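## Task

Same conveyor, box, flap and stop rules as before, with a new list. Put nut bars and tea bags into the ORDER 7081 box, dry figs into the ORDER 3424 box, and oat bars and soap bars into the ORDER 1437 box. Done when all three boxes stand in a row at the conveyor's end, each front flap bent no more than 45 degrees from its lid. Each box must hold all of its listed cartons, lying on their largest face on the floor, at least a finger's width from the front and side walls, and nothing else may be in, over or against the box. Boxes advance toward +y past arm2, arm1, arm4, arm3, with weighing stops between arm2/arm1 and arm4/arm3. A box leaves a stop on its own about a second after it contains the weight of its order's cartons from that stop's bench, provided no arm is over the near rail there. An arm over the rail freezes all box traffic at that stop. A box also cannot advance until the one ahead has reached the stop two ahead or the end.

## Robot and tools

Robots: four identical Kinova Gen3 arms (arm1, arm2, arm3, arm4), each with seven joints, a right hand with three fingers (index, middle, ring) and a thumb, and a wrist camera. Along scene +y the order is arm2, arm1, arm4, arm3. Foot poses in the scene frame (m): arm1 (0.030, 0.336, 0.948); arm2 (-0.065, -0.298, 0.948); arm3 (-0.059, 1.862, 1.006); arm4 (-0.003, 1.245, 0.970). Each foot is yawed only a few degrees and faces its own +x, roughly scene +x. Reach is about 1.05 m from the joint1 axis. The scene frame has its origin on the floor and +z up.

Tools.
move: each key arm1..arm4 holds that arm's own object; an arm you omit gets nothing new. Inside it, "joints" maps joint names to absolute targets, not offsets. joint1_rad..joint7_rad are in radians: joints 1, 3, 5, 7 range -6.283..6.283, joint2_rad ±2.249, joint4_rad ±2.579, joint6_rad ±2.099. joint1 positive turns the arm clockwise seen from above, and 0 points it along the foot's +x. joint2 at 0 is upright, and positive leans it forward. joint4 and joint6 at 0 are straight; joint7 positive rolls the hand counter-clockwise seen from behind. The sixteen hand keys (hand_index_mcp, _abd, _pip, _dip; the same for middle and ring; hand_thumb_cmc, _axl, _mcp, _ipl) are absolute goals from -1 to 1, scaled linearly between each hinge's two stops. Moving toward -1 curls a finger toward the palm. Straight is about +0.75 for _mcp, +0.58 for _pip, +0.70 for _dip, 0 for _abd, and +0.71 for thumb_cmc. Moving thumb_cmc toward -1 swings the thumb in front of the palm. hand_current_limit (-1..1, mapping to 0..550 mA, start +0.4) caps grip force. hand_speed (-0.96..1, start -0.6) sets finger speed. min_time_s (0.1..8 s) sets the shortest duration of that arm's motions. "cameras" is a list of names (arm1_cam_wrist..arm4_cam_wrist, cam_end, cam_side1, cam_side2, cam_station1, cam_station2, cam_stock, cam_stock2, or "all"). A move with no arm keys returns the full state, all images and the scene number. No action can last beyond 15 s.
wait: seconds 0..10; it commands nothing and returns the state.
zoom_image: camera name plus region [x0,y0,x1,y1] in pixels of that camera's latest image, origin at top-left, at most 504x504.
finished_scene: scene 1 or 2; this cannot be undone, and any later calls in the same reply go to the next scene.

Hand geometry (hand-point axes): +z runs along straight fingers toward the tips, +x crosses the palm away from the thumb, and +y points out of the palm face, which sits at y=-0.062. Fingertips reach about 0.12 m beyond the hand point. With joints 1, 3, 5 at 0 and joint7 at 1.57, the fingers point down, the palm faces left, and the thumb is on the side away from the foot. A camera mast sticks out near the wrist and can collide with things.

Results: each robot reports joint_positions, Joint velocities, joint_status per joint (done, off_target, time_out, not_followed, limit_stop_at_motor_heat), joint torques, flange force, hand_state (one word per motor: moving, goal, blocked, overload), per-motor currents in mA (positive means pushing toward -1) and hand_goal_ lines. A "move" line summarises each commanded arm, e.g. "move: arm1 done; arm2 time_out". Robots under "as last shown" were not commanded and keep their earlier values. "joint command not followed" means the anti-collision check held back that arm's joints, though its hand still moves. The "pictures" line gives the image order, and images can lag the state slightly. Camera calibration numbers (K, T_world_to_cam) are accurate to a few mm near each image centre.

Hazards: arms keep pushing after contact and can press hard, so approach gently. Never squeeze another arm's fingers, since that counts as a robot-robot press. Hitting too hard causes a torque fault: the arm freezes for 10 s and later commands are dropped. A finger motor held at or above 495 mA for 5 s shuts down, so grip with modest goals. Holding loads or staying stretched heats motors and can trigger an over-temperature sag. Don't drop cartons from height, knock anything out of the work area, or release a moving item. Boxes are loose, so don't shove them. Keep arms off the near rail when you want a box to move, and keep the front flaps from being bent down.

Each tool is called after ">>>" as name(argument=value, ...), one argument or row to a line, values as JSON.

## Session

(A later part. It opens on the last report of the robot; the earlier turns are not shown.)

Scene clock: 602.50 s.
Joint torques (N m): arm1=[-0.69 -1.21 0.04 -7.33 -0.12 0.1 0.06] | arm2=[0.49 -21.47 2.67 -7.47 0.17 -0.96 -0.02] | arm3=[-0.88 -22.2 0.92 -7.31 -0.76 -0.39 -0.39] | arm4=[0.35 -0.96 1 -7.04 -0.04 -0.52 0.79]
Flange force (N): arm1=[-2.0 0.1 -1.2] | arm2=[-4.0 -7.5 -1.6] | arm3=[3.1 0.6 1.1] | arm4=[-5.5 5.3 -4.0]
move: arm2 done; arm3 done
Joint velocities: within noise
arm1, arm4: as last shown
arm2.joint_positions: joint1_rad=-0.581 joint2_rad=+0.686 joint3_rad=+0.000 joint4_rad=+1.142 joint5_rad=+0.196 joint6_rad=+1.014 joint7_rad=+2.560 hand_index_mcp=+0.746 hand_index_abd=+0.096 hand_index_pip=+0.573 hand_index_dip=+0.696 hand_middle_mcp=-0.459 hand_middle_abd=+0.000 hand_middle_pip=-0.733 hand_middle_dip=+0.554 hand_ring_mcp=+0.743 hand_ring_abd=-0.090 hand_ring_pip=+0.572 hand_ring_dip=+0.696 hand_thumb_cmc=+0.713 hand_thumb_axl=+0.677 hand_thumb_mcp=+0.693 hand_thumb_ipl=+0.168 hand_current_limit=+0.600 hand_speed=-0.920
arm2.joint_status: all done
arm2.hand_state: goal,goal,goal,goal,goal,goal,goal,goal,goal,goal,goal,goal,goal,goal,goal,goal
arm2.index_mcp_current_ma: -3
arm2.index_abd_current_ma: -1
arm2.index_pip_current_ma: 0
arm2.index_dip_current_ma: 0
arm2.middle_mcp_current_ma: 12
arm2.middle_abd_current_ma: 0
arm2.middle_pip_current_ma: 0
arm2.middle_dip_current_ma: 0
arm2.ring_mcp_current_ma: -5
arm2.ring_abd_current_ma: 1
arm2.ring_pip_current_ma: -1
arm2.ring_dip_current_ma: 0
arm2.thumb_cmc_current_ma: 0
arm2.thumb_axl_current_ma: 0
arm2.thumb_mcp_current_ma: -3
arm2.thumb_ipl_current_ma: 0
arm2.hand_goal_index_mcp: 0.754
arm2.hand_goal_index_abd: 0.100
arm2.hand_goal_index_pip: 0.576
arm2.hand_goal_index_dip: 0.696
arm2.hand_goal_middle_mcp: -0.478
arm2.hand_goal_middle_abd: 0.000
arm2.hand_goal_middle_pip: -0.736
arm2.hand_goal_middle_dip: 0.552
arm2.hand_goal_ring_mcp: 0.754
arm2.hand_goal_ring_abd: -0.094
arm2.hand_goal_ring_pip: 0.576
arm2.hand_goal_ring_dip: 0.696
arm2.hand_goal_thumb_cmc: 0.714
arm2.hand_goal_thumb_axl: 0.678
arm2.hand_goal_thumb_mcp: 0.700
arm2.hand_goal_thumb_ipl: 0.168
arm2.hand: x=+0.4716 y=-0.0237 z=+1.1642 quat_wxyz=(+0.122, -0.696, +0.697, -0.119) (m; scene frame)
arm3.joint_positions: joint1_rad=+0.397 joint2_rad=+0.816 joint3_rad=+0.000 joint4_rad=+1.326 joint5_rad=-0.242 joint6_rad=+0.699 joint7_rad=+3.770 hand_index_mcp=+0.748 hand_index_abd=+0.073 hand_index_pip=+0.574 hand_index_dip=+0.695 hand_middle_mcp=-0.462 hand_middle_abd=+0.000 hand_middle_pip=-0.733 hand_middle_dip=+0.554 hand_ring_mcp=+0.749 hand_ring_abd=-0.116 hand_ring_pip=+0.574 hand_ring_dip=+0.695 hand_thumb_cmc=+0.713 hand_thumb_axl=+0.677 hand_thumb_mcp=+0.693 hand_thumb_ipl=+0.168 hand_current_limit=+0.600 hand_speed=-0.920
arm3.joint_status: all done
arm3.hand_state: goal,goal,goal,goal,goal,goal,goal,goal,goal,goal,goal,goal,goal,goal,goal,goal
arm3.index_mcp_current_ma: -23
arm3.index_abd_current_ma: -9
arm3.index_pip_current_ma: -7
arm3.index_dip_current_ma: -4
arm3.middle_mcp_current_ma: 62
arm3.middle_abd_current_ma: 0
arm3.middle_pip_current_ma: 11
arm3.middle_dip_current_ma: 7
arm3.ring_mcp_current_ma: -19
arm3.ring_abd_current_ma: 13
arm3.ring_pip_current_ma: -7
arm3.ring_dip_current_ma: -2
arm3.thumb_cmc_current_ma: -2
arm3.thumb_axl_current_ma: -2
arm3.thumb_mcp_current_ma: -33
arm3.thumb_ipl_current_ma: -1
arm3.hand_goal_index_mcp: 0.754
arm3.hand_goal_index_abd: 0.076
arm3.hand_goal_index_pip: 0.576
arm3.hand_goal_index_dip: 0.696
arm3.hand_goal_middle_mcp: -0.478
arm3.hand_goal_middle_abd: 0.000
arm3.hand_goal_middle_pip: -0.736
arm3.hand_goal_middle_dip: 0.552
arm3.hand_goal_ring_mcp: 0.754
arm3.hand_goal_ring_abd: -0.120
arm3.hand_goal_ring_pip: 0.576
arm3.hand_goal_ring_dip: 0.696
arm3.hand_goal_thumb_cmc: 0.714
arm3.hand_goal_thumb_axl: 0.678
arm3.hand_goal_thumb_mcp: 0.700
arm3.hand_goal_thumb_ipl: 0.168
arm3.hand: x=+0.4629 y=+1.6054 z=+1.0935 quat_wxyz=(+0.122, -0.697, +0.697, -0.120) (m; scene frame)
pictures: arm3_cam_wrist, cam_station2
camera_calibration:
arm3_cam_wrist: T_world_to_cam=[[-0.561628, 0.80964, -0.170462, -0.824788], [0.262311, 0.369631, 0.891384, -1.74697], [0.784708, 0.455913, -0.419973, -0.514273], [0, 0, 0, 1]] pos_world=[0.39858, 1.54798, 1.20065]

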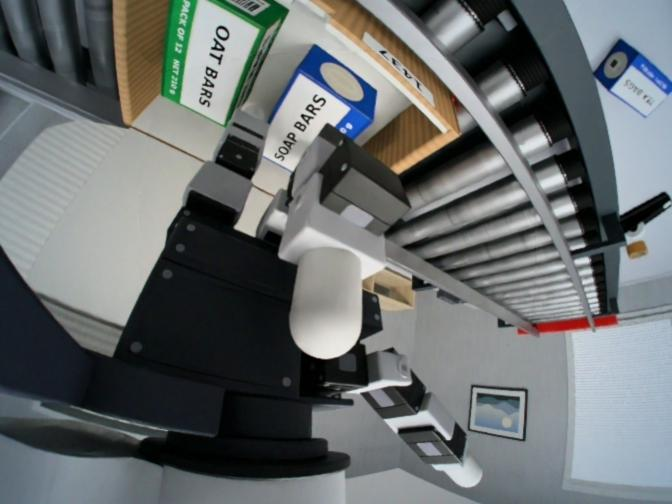

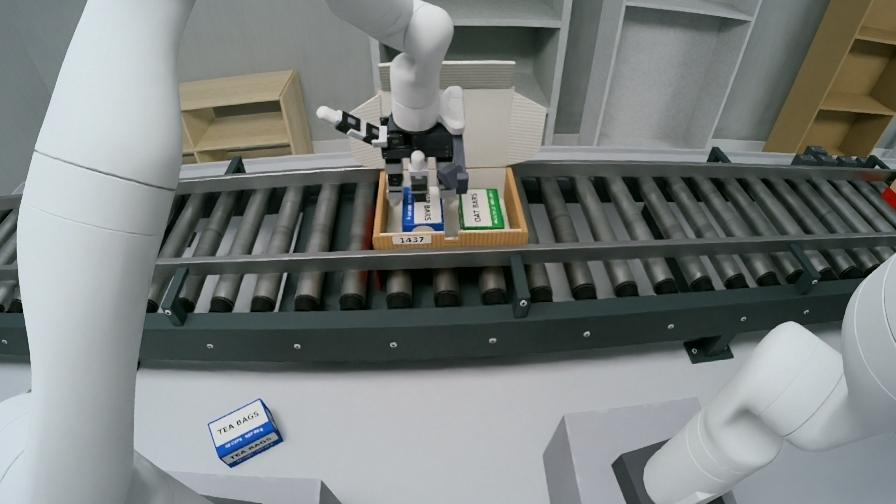

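>>> move(
  arm2={"joints":{"joint1_rad":-0.5795,"joint2_rad":0.6398,"joint4_rad":0.8735,"joint5_rad":0.1704,"joint6_rad":1.3229,"joint7_rad":2.6236},"min_time_s":2},
  arm3={"joints":{"joint1_rad":0.3966,"joint2_rad":0.7337,"joint4_rad":1.2432,"joint5_rad":-0.2044,"joint6_rad":0.8607,"joint7_rad":3.7179},"min_time_s":2},
)

>>> move(
  arm2={"joints":{"joint1_rad":-1.3468,"joint2_rad":0.3384,"joint4_rad":1.5364,"joint5_rad":0.3271,"joint6_rad":1.4112,"joint7_rad":1.1106},"min_time_s":4},
  arm3={"joints":{"joint1_rad":0.3760,"joint2_rad":0.6566,"joint4_rad":1.0255,"joint5_rad":-0.1625,"joint6_rad":1.1472,"joint7_rad":3.6312},"min_time_s":1.5},
)

>>> move(
  arm2={"joints":{"joint1_rad":-1.3440,"joint2_rad":0.6059,"joint4_rad":1.8480,"joint5_rad":0.4289,"joint6_rad":0.8690,"joint7_rad":0.8805},"min_time_s":2.5},
  arm3={"joints":{"joint1_rad":-0.9431,"joint2_rad":0.1442,"joint4_rad":1.9989,"joint5_rad":0.3660,"joint6_rad":1.1385,"joint7_rad":1.0745},"min_time_s":4},
  cameras=["arm2_cam_wrist","arm3_cam_wrist","cam_station1","cam_station2","cam_end"],
)

>>> zoom_image(
  camera="arm2_cam_wrist",
  region=[200, 0, 420, 160],
)

>>> zoom_image(
  camera="arm3_cam_wrist",
  region=[200, 0, 420, 160],
)

Scene clock: 625.03 s.
Joint torques (N m): arm1=[-0.7 -1.22 -0.02 -7.35 -0.12 0.1 0.08] | arm2=[0.5 -21.09 2.79 -7.77 0.21 -1.02 -0.01] | arm3=[-0.84 -21.76 0.93 -8.02 -0.81 -0.46 -0.42] | arm4=[0.37 -0.94 1.02 -7.02 -0.03 -0.53 0.79]
Flange force (N): arm1=[-1.9 0.0 -1.1] | arm2=[-4.7 -9.0 -3.2] | arm3=[3.0 0.2 0.8] | arm4=[-5.5 5.4 -4.0]
move: arm2 done; arm3 done
Joint velocities: within noise
arm1, arm4: as last shown
arm2.joint_positions: joint1_rad=-0.580 joint2_rad=+0.640 joint3_rad=+0.000 joint4_rad=+0.874 joint5_rad=+0.170 joint6_rad=+1.323 joint7_rad=+2.624 hand_index_mcp=+0.746 hand_index_abd=+0.096 hand_index_pip=+0.573 hand_index_dip=+0.696 hand_middle_mcp=-0.459 hand_middle_abd=+0.000 hand_middle_pip=-0.733 hand_middle_dip=+0.554 hand_ring_mcp=+0.743 hand_ring_abd=-0.090 hand_ring_pip=+0.572 hand_ring_dip=+0.696 hand_thumb_cmc=+0.713 hand_thumb_axl=+0.677 hand_thumb_mcp=+0.693 hand_thumb_ipl=+0.168 hand_current_limit=+0.600 hand_speed=-0.920
arm2.joint_status: all done
arm2.hand_state: goal,goal,goal,goal,goal,goal,goal,goal,goal,goal,goal,goal,goal,goal,goal,goal
arm2.index_mcp_current_ma: -3
arm2.index_abd_current_ma: -1
arm2.index_pip_current_ma: 0
arm2.index_dip_current_ma: 0
arm2.middle_mcp_current_ma: 12
arm2.middle_abd_current_ma: 0
arm2.middle_pip_current_ma: 0
arm2.middle_dip_current_ma: 0
arm2.ring_mcp_current_ma: -5
arm2.ring_abd_current_ma: 1
arm2.ring_pip_current_ma: -1
arm2.ring_dip_current_ma: 0
arm2.thumb_cmc_current_ma: 0
arm2.thumb_axl_current_ma: 0
arm2.thumb_mcp_current_ma: -3
arm2.thumb_ipl_current_ma: 0
arm2.hand_goal_index_mcp: 0.754
arm2.hand_goal_index_abd: 0.100
arm2.hand_goal_index_pip: 0.576
arm2.hand_goal_index_dip: 0.696
arm2.hand_goal_middle_mcp: -0.478
arm2.hand_goal_middle_abd: 0.000
arm2.hand_goal_middle_pip: -0.736
arm2.hand_goal_middle_dip: 0.552
arm2.hand_goal_ring_mcp: 0.754
arm2.hand_goal_ring_abd: -0.094
arm2.hand_goal_ring_pip: 0.576
arm2.hand_goal_ring_dip: 0.696
arm2.hand_goal_thumb_cmc: 0.714
arm2.hand_goal_thumb_axl: 0.678
arm2.hand_goal_thumb_mcp: 0.700
arm2.hand_goal_thumb_ipl: 0.168
arm2.hand: x=+0.4678 y=-0.0277 z=+1.2743 quat_wxyz=(+0.122, -0.696, +0.697, -0.119) (m; scene frame)
arm3.joint_positions: joint1_rad=+0.397 joint2_rad=+0.734 joint3_rad=+0.000 joint4_rad=+1.243 joint5_rad=-0.204 joint6_rad=+0.861 joint7_rad=+3.718 hand_index_mcp=+0.748 hand_index_abd=+0.073 hand_index_pip=+0.574 hand_index_dip=+0.695 hand_middle_mcp=-0.462 hand_middle_abd=+0.000 hand_middle_pip=-0.733 hand_middle_dip=+0.554 hand_ring_mcp=+0.749 hand_ring_abd=-0.116 hand_ring_pip=+0.574 hand_ring_dip=+0.695 hand_thumb_cmc=+0.713 hand_thumb_axl=+0.677 hand_thumb_mcp=+0.693 hand_thumb_ipl=+0.168 hand_current_limit=+0.600 hand_speed=-0.920
arm3.joint_status: all done
arm3.hand_state: goal,goal,goal,goal,goal,goal,goal,goal,goal,goal,goal,goal,goal,goal,goal,goal
arm3.index_mcp_current_ma: -23
arm3.index_abd_current_ma: -9
arm3.index_pip_current_ma: -7
arm3.index_dip_current_ma: -4
arm3.middle_mcp_current_ma: 62
arm3.middle_abd_current_ma: 0
arm3.middle_pip_current_ma: 11
arm3.middle_dip_current_ma: 7
arm3.ring_mcp_current_ma: -19
arm3.ring_abd_current_ma: 13
arm3.ring_pip_current_ma: -7
arm3.ring_dip_current_ma: -2
arm3.thumb_cmc_current_ma: -2
arm3.thumb_axl_current_ma: -2
arm3.thumb_mcp_current_ma: -33
arm3.thumb_ipl_current_ma: -1
arm3.hand_goal_index_mcp: 0.754
arm3.hand_goal_index_abd: 0.076
arm3.hand_goal_index_pip: 0.576
arm3.hand_goal_index_dip: 0.696
arm3.hand_goal_middle_mcp: -0.478
arm3.hand_goal_middle_abd: 0.000
arm3.hand_goal_middle_pip: -0.736
arm3.hand_goal_middle_dip: 0.552
arm3.hand_goal_ring_mcp: 0.754
arm3.hand_goal_ring_abd: -0.120
arm3.hand_goal_ring_pip: 0.576
arm3.hand_goal_ring_dip: 0.696
arm3.hand_goal_thumb_cmc: 0.714
arm3.hand_goal_thumb_axl: 0.678
arm3.hand_goal_thumb_mcp: 0.700
arm3.hand_goal_thumb_ipl: 0.168
arm3.hand: x=+0.4630 y=+1.6055 z=+1.1637 quat_wxyz=(+0.122, -0.697, +0.697, -0.120) (m; scene frame)
pictures: none

Scene clock: 629.33 s.
Joint torques (N m): arm1=[-0.67 -1.18 0 -7.38 -0.12 0.05 0.08] | arm2=[0.53 -14.22 2.54 -6.42 0.5 0.06 -0.06] | arm3=[-0.85 -21.22 0.93 -8.7 -0.8 -0.46 -0.41] | arm4=[0.35 -0.98 1.03 -7.04 -0.04 -0.54 0.8]
Flange force (N): arm1=[-1.8 0.1 -1.1] | arm2=[-3.4 2.2 -5.3] | arm3=[2.8 -0.3 0.4] | arm4=[-5.5 5.4 -4.0]
move: arm2 done; arm3 done
Joint velocities: within noise
arm1, arm4: as last shown
arm2.joint_positions: joint1_rad=-1.347 joint2_rad=+0.338 joint3_rad=+0.000 joint4_rad=+1.536 joint5_rad=+0.327 joint6_rad=+1.411 joint7_rad=+1.111 hand_index_mcp=+0.746 hand_index_abd=+0.096 hand_index_pip=+0.573 hand_index_dip=+0.696 hand_middle_mcp=-0.459 hand_middle_abd=+0.000 hand_middle_pip=-0.733 hand_middle_dip=+0.554 hand_ring_mcp=+0.744 hand_ring_abd=-0.090 hand_ring_pip=+0.572 hand_ring_dip=+0.696 hand_thumb_cmc=+0.713 hand_thumb_axl=+0.677 hand_thumb_mcp=+0.693 hand_thumb_ipl=+0.168 hand_current_limit=+0.600 hand_speed=-0.920
arm2.joint_status: all done
arm2.hand_state: goal,goal,goal,goal,goal,goal,goal,goal,goal,goal,goal,goal,goal,goal,goal,goal
arm2.index_mcp_current_ma: -3
arm2.index_abd_current_ma: -1
arm2.index_pip_current_ma: 0
arm2.index_dip_current_ma: 0
arm2.middle_mcp_current_ma: 12
arm2.middle_abd_current_ma: 0
arm2.middle_pip_current_ma: 0
arm2.middle_dip_current_ma: 0
arm2.ring_mcp_current_ma: -4
arm2.ring_abd_current_ma: 0
arm2.ring_pip_current_ma: -1
arm2.ring_dip_current_ma: 0
arm2.thumb_cmc_current_ma: 0
arm2.thumb_axl_current_ma: 0
arm2.thumb_mcp_current_ma: -3
arm2.thumb_ipl_current_ma: 0
arm2.hand_goal_index_mcp: 0.754
arm2.hand_goal_index_abd: 0.100
arm2.hand_goal_index_pip: 0.576
arm2.hand_goal_index_dip: 0.696
arm2.hand_goal_middle_mcp: -0.478
arm2.hand_goal_middle_abd: 0.000
arm2.hand_goal_middle_pip: -0.736
arm2.hand_goal_middle_dip: 0.552
arm2.hand_goal_ring_mcp: 0.754
arm2.hand_goal_ring_abd: -0.094
arm2.hand_goal_ring_pip: 0.576
arm2.hand_goal_ring_dip: 0.696
arm2.hand_goal_thumb_cmc: 0.714
arm2.hand_goal_thumb_axl: 0.678
arm2.hand_goal_thumb_mcp: 0.700
arm2.hand_goal_thumb_ipl: 0.168
arm2.hand: x=+0.1238 y=+0.1155 z=+1.2241 quat_wxyz=(+0.073, -0.421, +0.891, -0.154) (m; scene frame)
arm3.joint_positions: joint1_rad=+0.376 joint2_rad=+0.657 joint3_rad=+0.000 joint4_rad=+1.026 joint5_rad=-0.162 joint6_rad=+1.147 joint7_rad=+3.631 hand_index_mcp=+0.748 hand_index_abd=+0.073 hand_index_pip=+0.574 hand_index_dip=+0.695 hand_middle_mcp=-0.462 hand_middle_abd=+0.000 hand_middle_pip=-0.733 hand_middle_dip=+0.554 hand_ring_mcp=+0.749 hand_ring_abd=-0.116 hand_ring_pip=+0.574 hand_ring_dip=+0.695 hand_thumb_cmc=+0.713 hand_thumb_axl=+0.677 hand_thumb_mcp=+0.693 hand_thumb_ipl=+0.168 hand_current_limit=+0.600 hand_speed=-0.920
arm3.joint_status: all done
arm3.hand_state: goal,goal,goal,goal,goal,goal,goal,goal,goal,goal,goal,goal,goal,goal,goal,goal
arm3.index_mcp_current_ma: -23
arm3.index_abd_current_ma: -9
arm3.index_pip_current_ma: -7
arm3.index_dip_current_ma: -4
arm3.middle_mcp_current_ma: 62
arm3.middle_abd_current_ma: 0
arm3.middle_pip_current_ma: 11
arm3.middle_dip_current_ma: 7
arm3.ring_mcp_current_ma: -19
arm3.ring_abd_current_ma: 13
arm3.ring_pip_current_ma: -7
arm3.ring_dip_current_ma: -2
arm3.thumb_cmc_current_ma: -2
arm3.thumb_axl_current_ma: -2
arm3.thumb_mcp_current_ma: -33
arm3.thumb_ipl_current_ma: -1
arm3.hand_goal_index_mcp: 0.754
arm3.hand_goal_index_abd: 0.076
arm3.hand_goal_index_pip: 0.576
arm3.hand_goal_index_dip: 0.696
arm3.hand_goal_middle_mcp: -0.478
arm3.hand_goal_middle_abd: 0.000
arm3.hand_goal_middle_pip: -0.736
arm3.hand_goal_middle_dip: 0.552
arm3.hand_goal_ring_mcp: 0.754
arm3.hand_goal_ring_abd: -0.120
arm3.hand_goal_ring_pip: 0.576
arm3.hand_goal_ring_dip: 0.696
arm3.hand_goal_thumb_cmc: 0.714
arm3.hand_goal_thumb_axl: 0.678
arm3.hand_goal_thumb_mcp: 0.700
arm3.hand_goal_thumb_ipl: 0.168
arm3.hand: x=+0.4680 y=+1.6161 z=+1.2738 quat_wxyz=(+0.122, -0.697, +0.697, -0.120) (m; scene frame)
pictures: none

Scene clock: 633.63 s.
Joint torques (N m): arm1=[-0.7 -1.17 0.02 -7.36 -0.13 0.08 0.07] | arm2=[0.63 -16.16 2.84 -3.53 0.28 0.22 -0.03] | arm3=[-0.87 -9.26 1.13 -6.2 0.29 0.65 -0.39] | arm4=[0.32 -0.95 1.06 -7.03 -0.01 -0.54 0.79]
Flange force (N): arm1=[-1.8 0.1 -1.1] | arm2=[-4.9 2.8 -4.2] | arm3=[-1.3 -1.9 -0.5] | arm4=[-5.5 5.6 -4.0]
move: arm2 done; arm3 done
Joint velocities: within noise
arm1, arm4: as last shown
arm2.joint_positions: joint1_rad=-1.344 joint2_rad=+0.606 joint3_rad=+0.000 joint4_rad=+1.848 joint5_rad=+0.429 joint6_rad=+0.869 joint7_rad=+0.881 hand_index_mcp=+0.746 hand_index_abd=+0.096 hand_index_pip=+0.573 hand_index_dip=+0.696 hand_middle_mcp=-0.459 hand_middle_abd=+0.000 hand_middle_pip=-0.733 hand_middle_dip=+0.554 hand_ring_mcp=+0.744 hand_ring_abd=-0.090 hand_ring_pip=+0.572 hand_ring_dip=+0.696 hand_thumb_cmc=+0.713 hand_thumb_axl=+0.677 hand_thumb_mcp=+0.693 hand_thumb_ipl=+0.168 hand_current_limit=+0.600 hand_speed=-0.920
arm2.joint_status: all done
arm2.hand_state: goal,goal,goal,goal,goal,goal,goal,goal,goal,goal,goal,goal,goal,goal,goal,goal
arm2.index_mcp_current_ma: -3
arm2.index_abd_current_ma: -1
arm2.index_pip_current_ma: 0
arm2.index_dip_current_ma: 0
arm2.middle_mcp_current_ma: 12
arm2.middle_abd_current_ma: 0
arm2.middle_pip_current_ma: 0
arm2.middle_dip_current_ma: 0
arm2.ring_mcp_current_ma: -4
arm2.ring_abd_current_ma: 0
arm2.ring_pip_current_ma: -1
arm2.ring_dip_current_ma: 0
arm2.thumb_cmc_current_ma: 0
arm2.thumb_axl_current_ma: 0
arm2.thumb_mcp_current_ma: -3
arm2.thumb_ipl_current_ma: 0
arm2.hand_goal_index_mcp: 0.754
arm2.hand_goal_index_abd: 0.100
arm2.hand_goal_index_pip: 0.576
arm2.hand_goal_index_dip: 0.696
arm2.hand_goal_middle_mcp: -0.478
arm2.hand_goal_middle_abd: 0.000
arm2.hand_goal_middle_pip: -0.736
arm2.hand_goal_middle_dip: 0.552
arm2.hand_goal_ring_mcp: 0.754
arm2.hand_goal_ring_abd: -0.094
arm2.hand_goal_ring_pip: 0.576
arm2.hand_goal_ring_dip: 0.696
arm2.hand_goal_thumb_cmc: 0.714
arm2.hand_goal_thumb_axl: 0.678
arm2.hand_goal_thumb_mcp: 0.700
arm2.hand_goal_thumb_ipl: 0.168
arm2.hand: x=+0.1238 y=+0.1156 z=+1.0242 quat_wxyz=(+0.073, -0.421, +0.891, -0.154) (m; scene frame)
arm3.joint_positions: joint1_rad=-0.943 joint2_rad=+0.144 joint3_rad=+0.000 joint4_rad=+1.999 joint5_rad=+0.366 joint6_rad=+1.139 joint7_rad=+1.074 hand_index_mcp=+0.748 hand_index_abd=+0.073 hand_index_pip=+0.574 hand_index_dip=+0.695 hand_middle_mcp=-0.462 hand_middle_abd=+0.000 hand_middle_pip=-0.733 hand_middle_dip=+0.554 hand_ring_mcp=+0.749 hand_ring_abd=-0.116 hand_ring_pip=+0.574 hand_ring_dip=+0.695 hand_thumb_cmc=+0.713 hand_thumb_axl=+0.677 hand_thumb_mcp=+0.693 hand_thumb_ipl=+0.168 hand_current_limit=+0.600 hand_speed=-0.920
arm3.joint_status: all done
arm3.hand_state: goal,goal,goal,goal,goal,goal,goal,goal,goal,goal,goal,goal,goal,goal,goal,goal
arm3.index_mcp_current_ma: -23
arm3.index_abd_current_ma: -8
arm3.index_pip_current_ma: -7
arm3.index_dip_current_ma: -4
arm3.middle_mcp_current_ma: 62
arm3.middle_abd_current_ma: 0
arm3.middle_pip_current_ma: 11
arm3.middle_dip_current_ma: 7
arm3.ring_mcp_current_ma: -19
arm3.ring_abd_current_ma: 11
arm3.ring_pip_current_ma: -7
arm3.ring_dip_current_ma: -2
arm3.thumb_cmc_current_ma: -2
arm3.thumb_axl_current_ma: -2
arm3.thumb_mcp_current_ma: -33
arm3.thumb_ipl_current_ma: -1
arm3.hand_goal_index_mcp: 0.754
arm3.hand_goal_index_abd: 0.076
arm3.hand_goal_index_pip: 0.576
arm3.hand_goal_index_dip: 0.696
arm3.hand_goal_middle_mcp: -0.478
arm3.hand_goal_middle_abd: 0.000
arm3.hand_goal_middle_pip: -0.736
arm3.hand_goal_middle_dip: 0.552
arm3.hand_goal_ring_mcp: 0.754
arm3.hand_goal_ring_abd: -0.120
arm3.hand_goal_ring_pip: 0.576
arm3.hand_goal_ring_dip: 0.696
arm3.hand_goal_thumb_cmc: 0.714
arm3.hand_goal_thumb_axl: 0.678
arm3.hand_goal_thumb_mcp: 0.700
arm3.hand_goal_thumb_ipl: 0.168
arm3.hand: x=+0.2008 y=+2.0866 z=+1.2240 quat_wxyz=(+0.046, -0.270, +0.947, -0.165) (m; scene frame)
pictures: arm2_cam_wrist, arm3_cam_wrist, cam_end, cam_station1, cam_station2
camera_calibration:
arm2_cam_wrist: T_world_to_cam=[[0.0866013, 0.96922, -0.230464, 0.151256], [0.467412, 0.164763, 0.86855, -1.01071], [0.879788, -0.182939, -0.438756, 0.479389], [0, 0, 0, 1]] pos_world=[0.0375565, 0.107625, 1.12304]
arm3_cam_wrist: T_world_to_cam=[[0.391324, 0.903489, -0.174853, -1.7211], [0.456059, -0.0253685, 0.889588, -1.18497], [0.799297, -0.42786, -0.421971, 1.37034], [0, 0, 0, 1]] pos_world=[0.118615, 2.11125, 1.33144]

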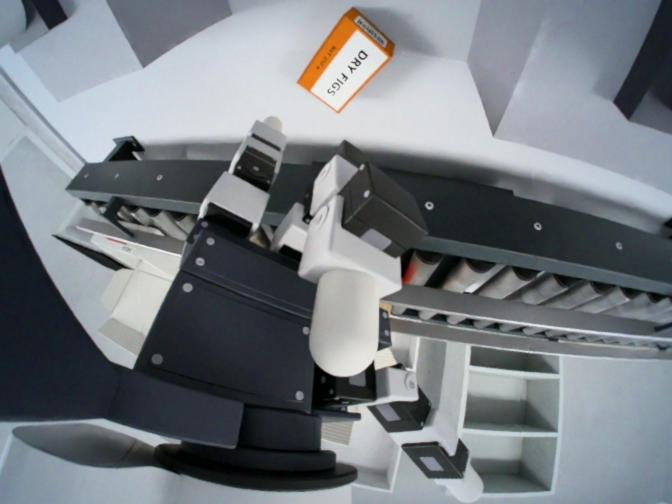

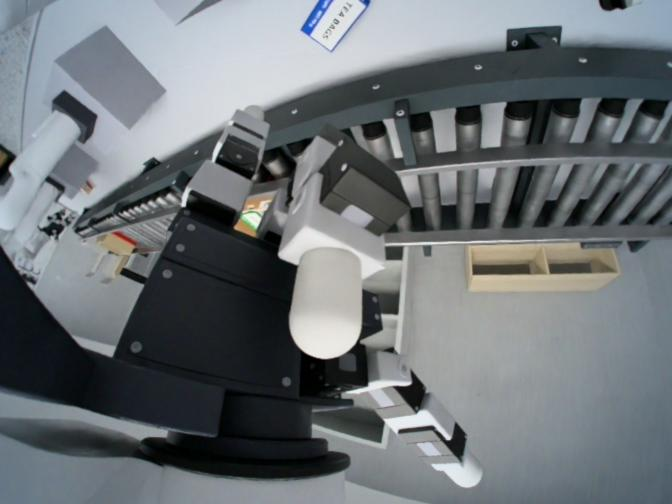

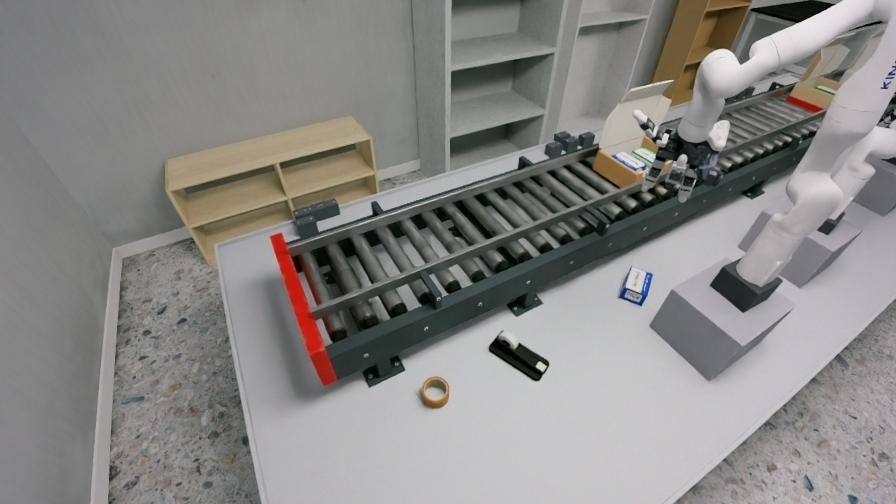

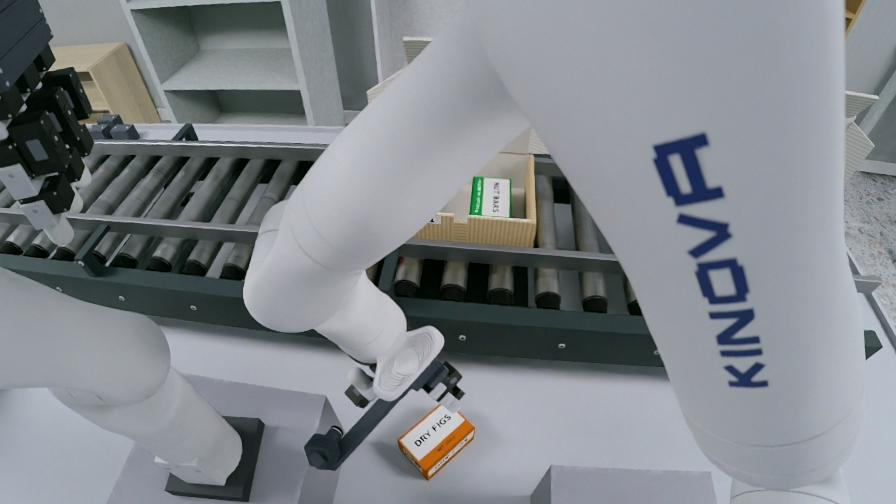

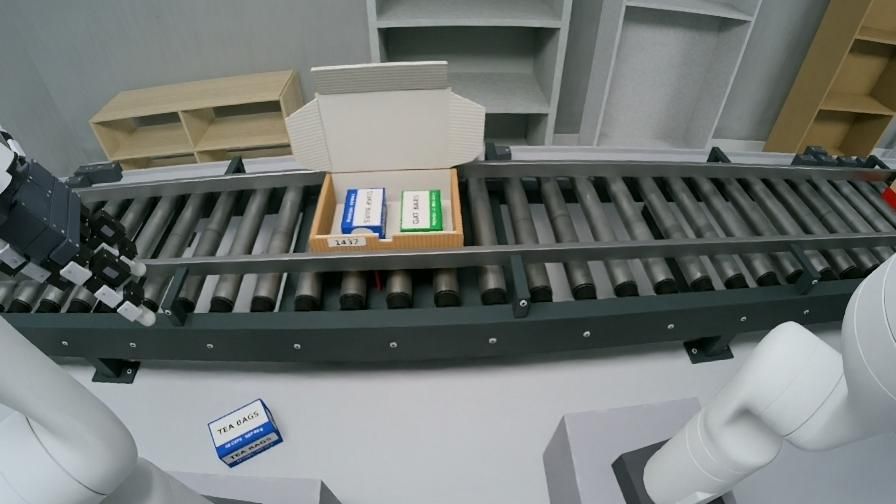

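Scaled by 2.291 from the camera's 672x504 image, which has a finer 960x720 frame.

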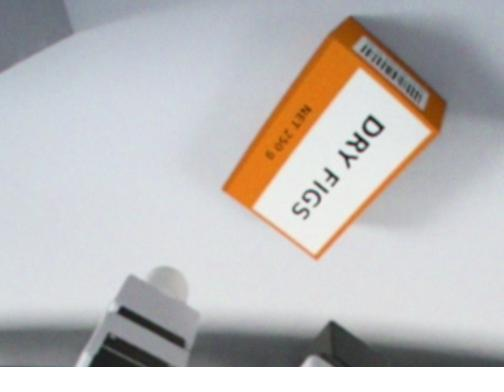

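Scaled by 2.291 from the camera's 672x504 image, which has a finer 960x720 frame.

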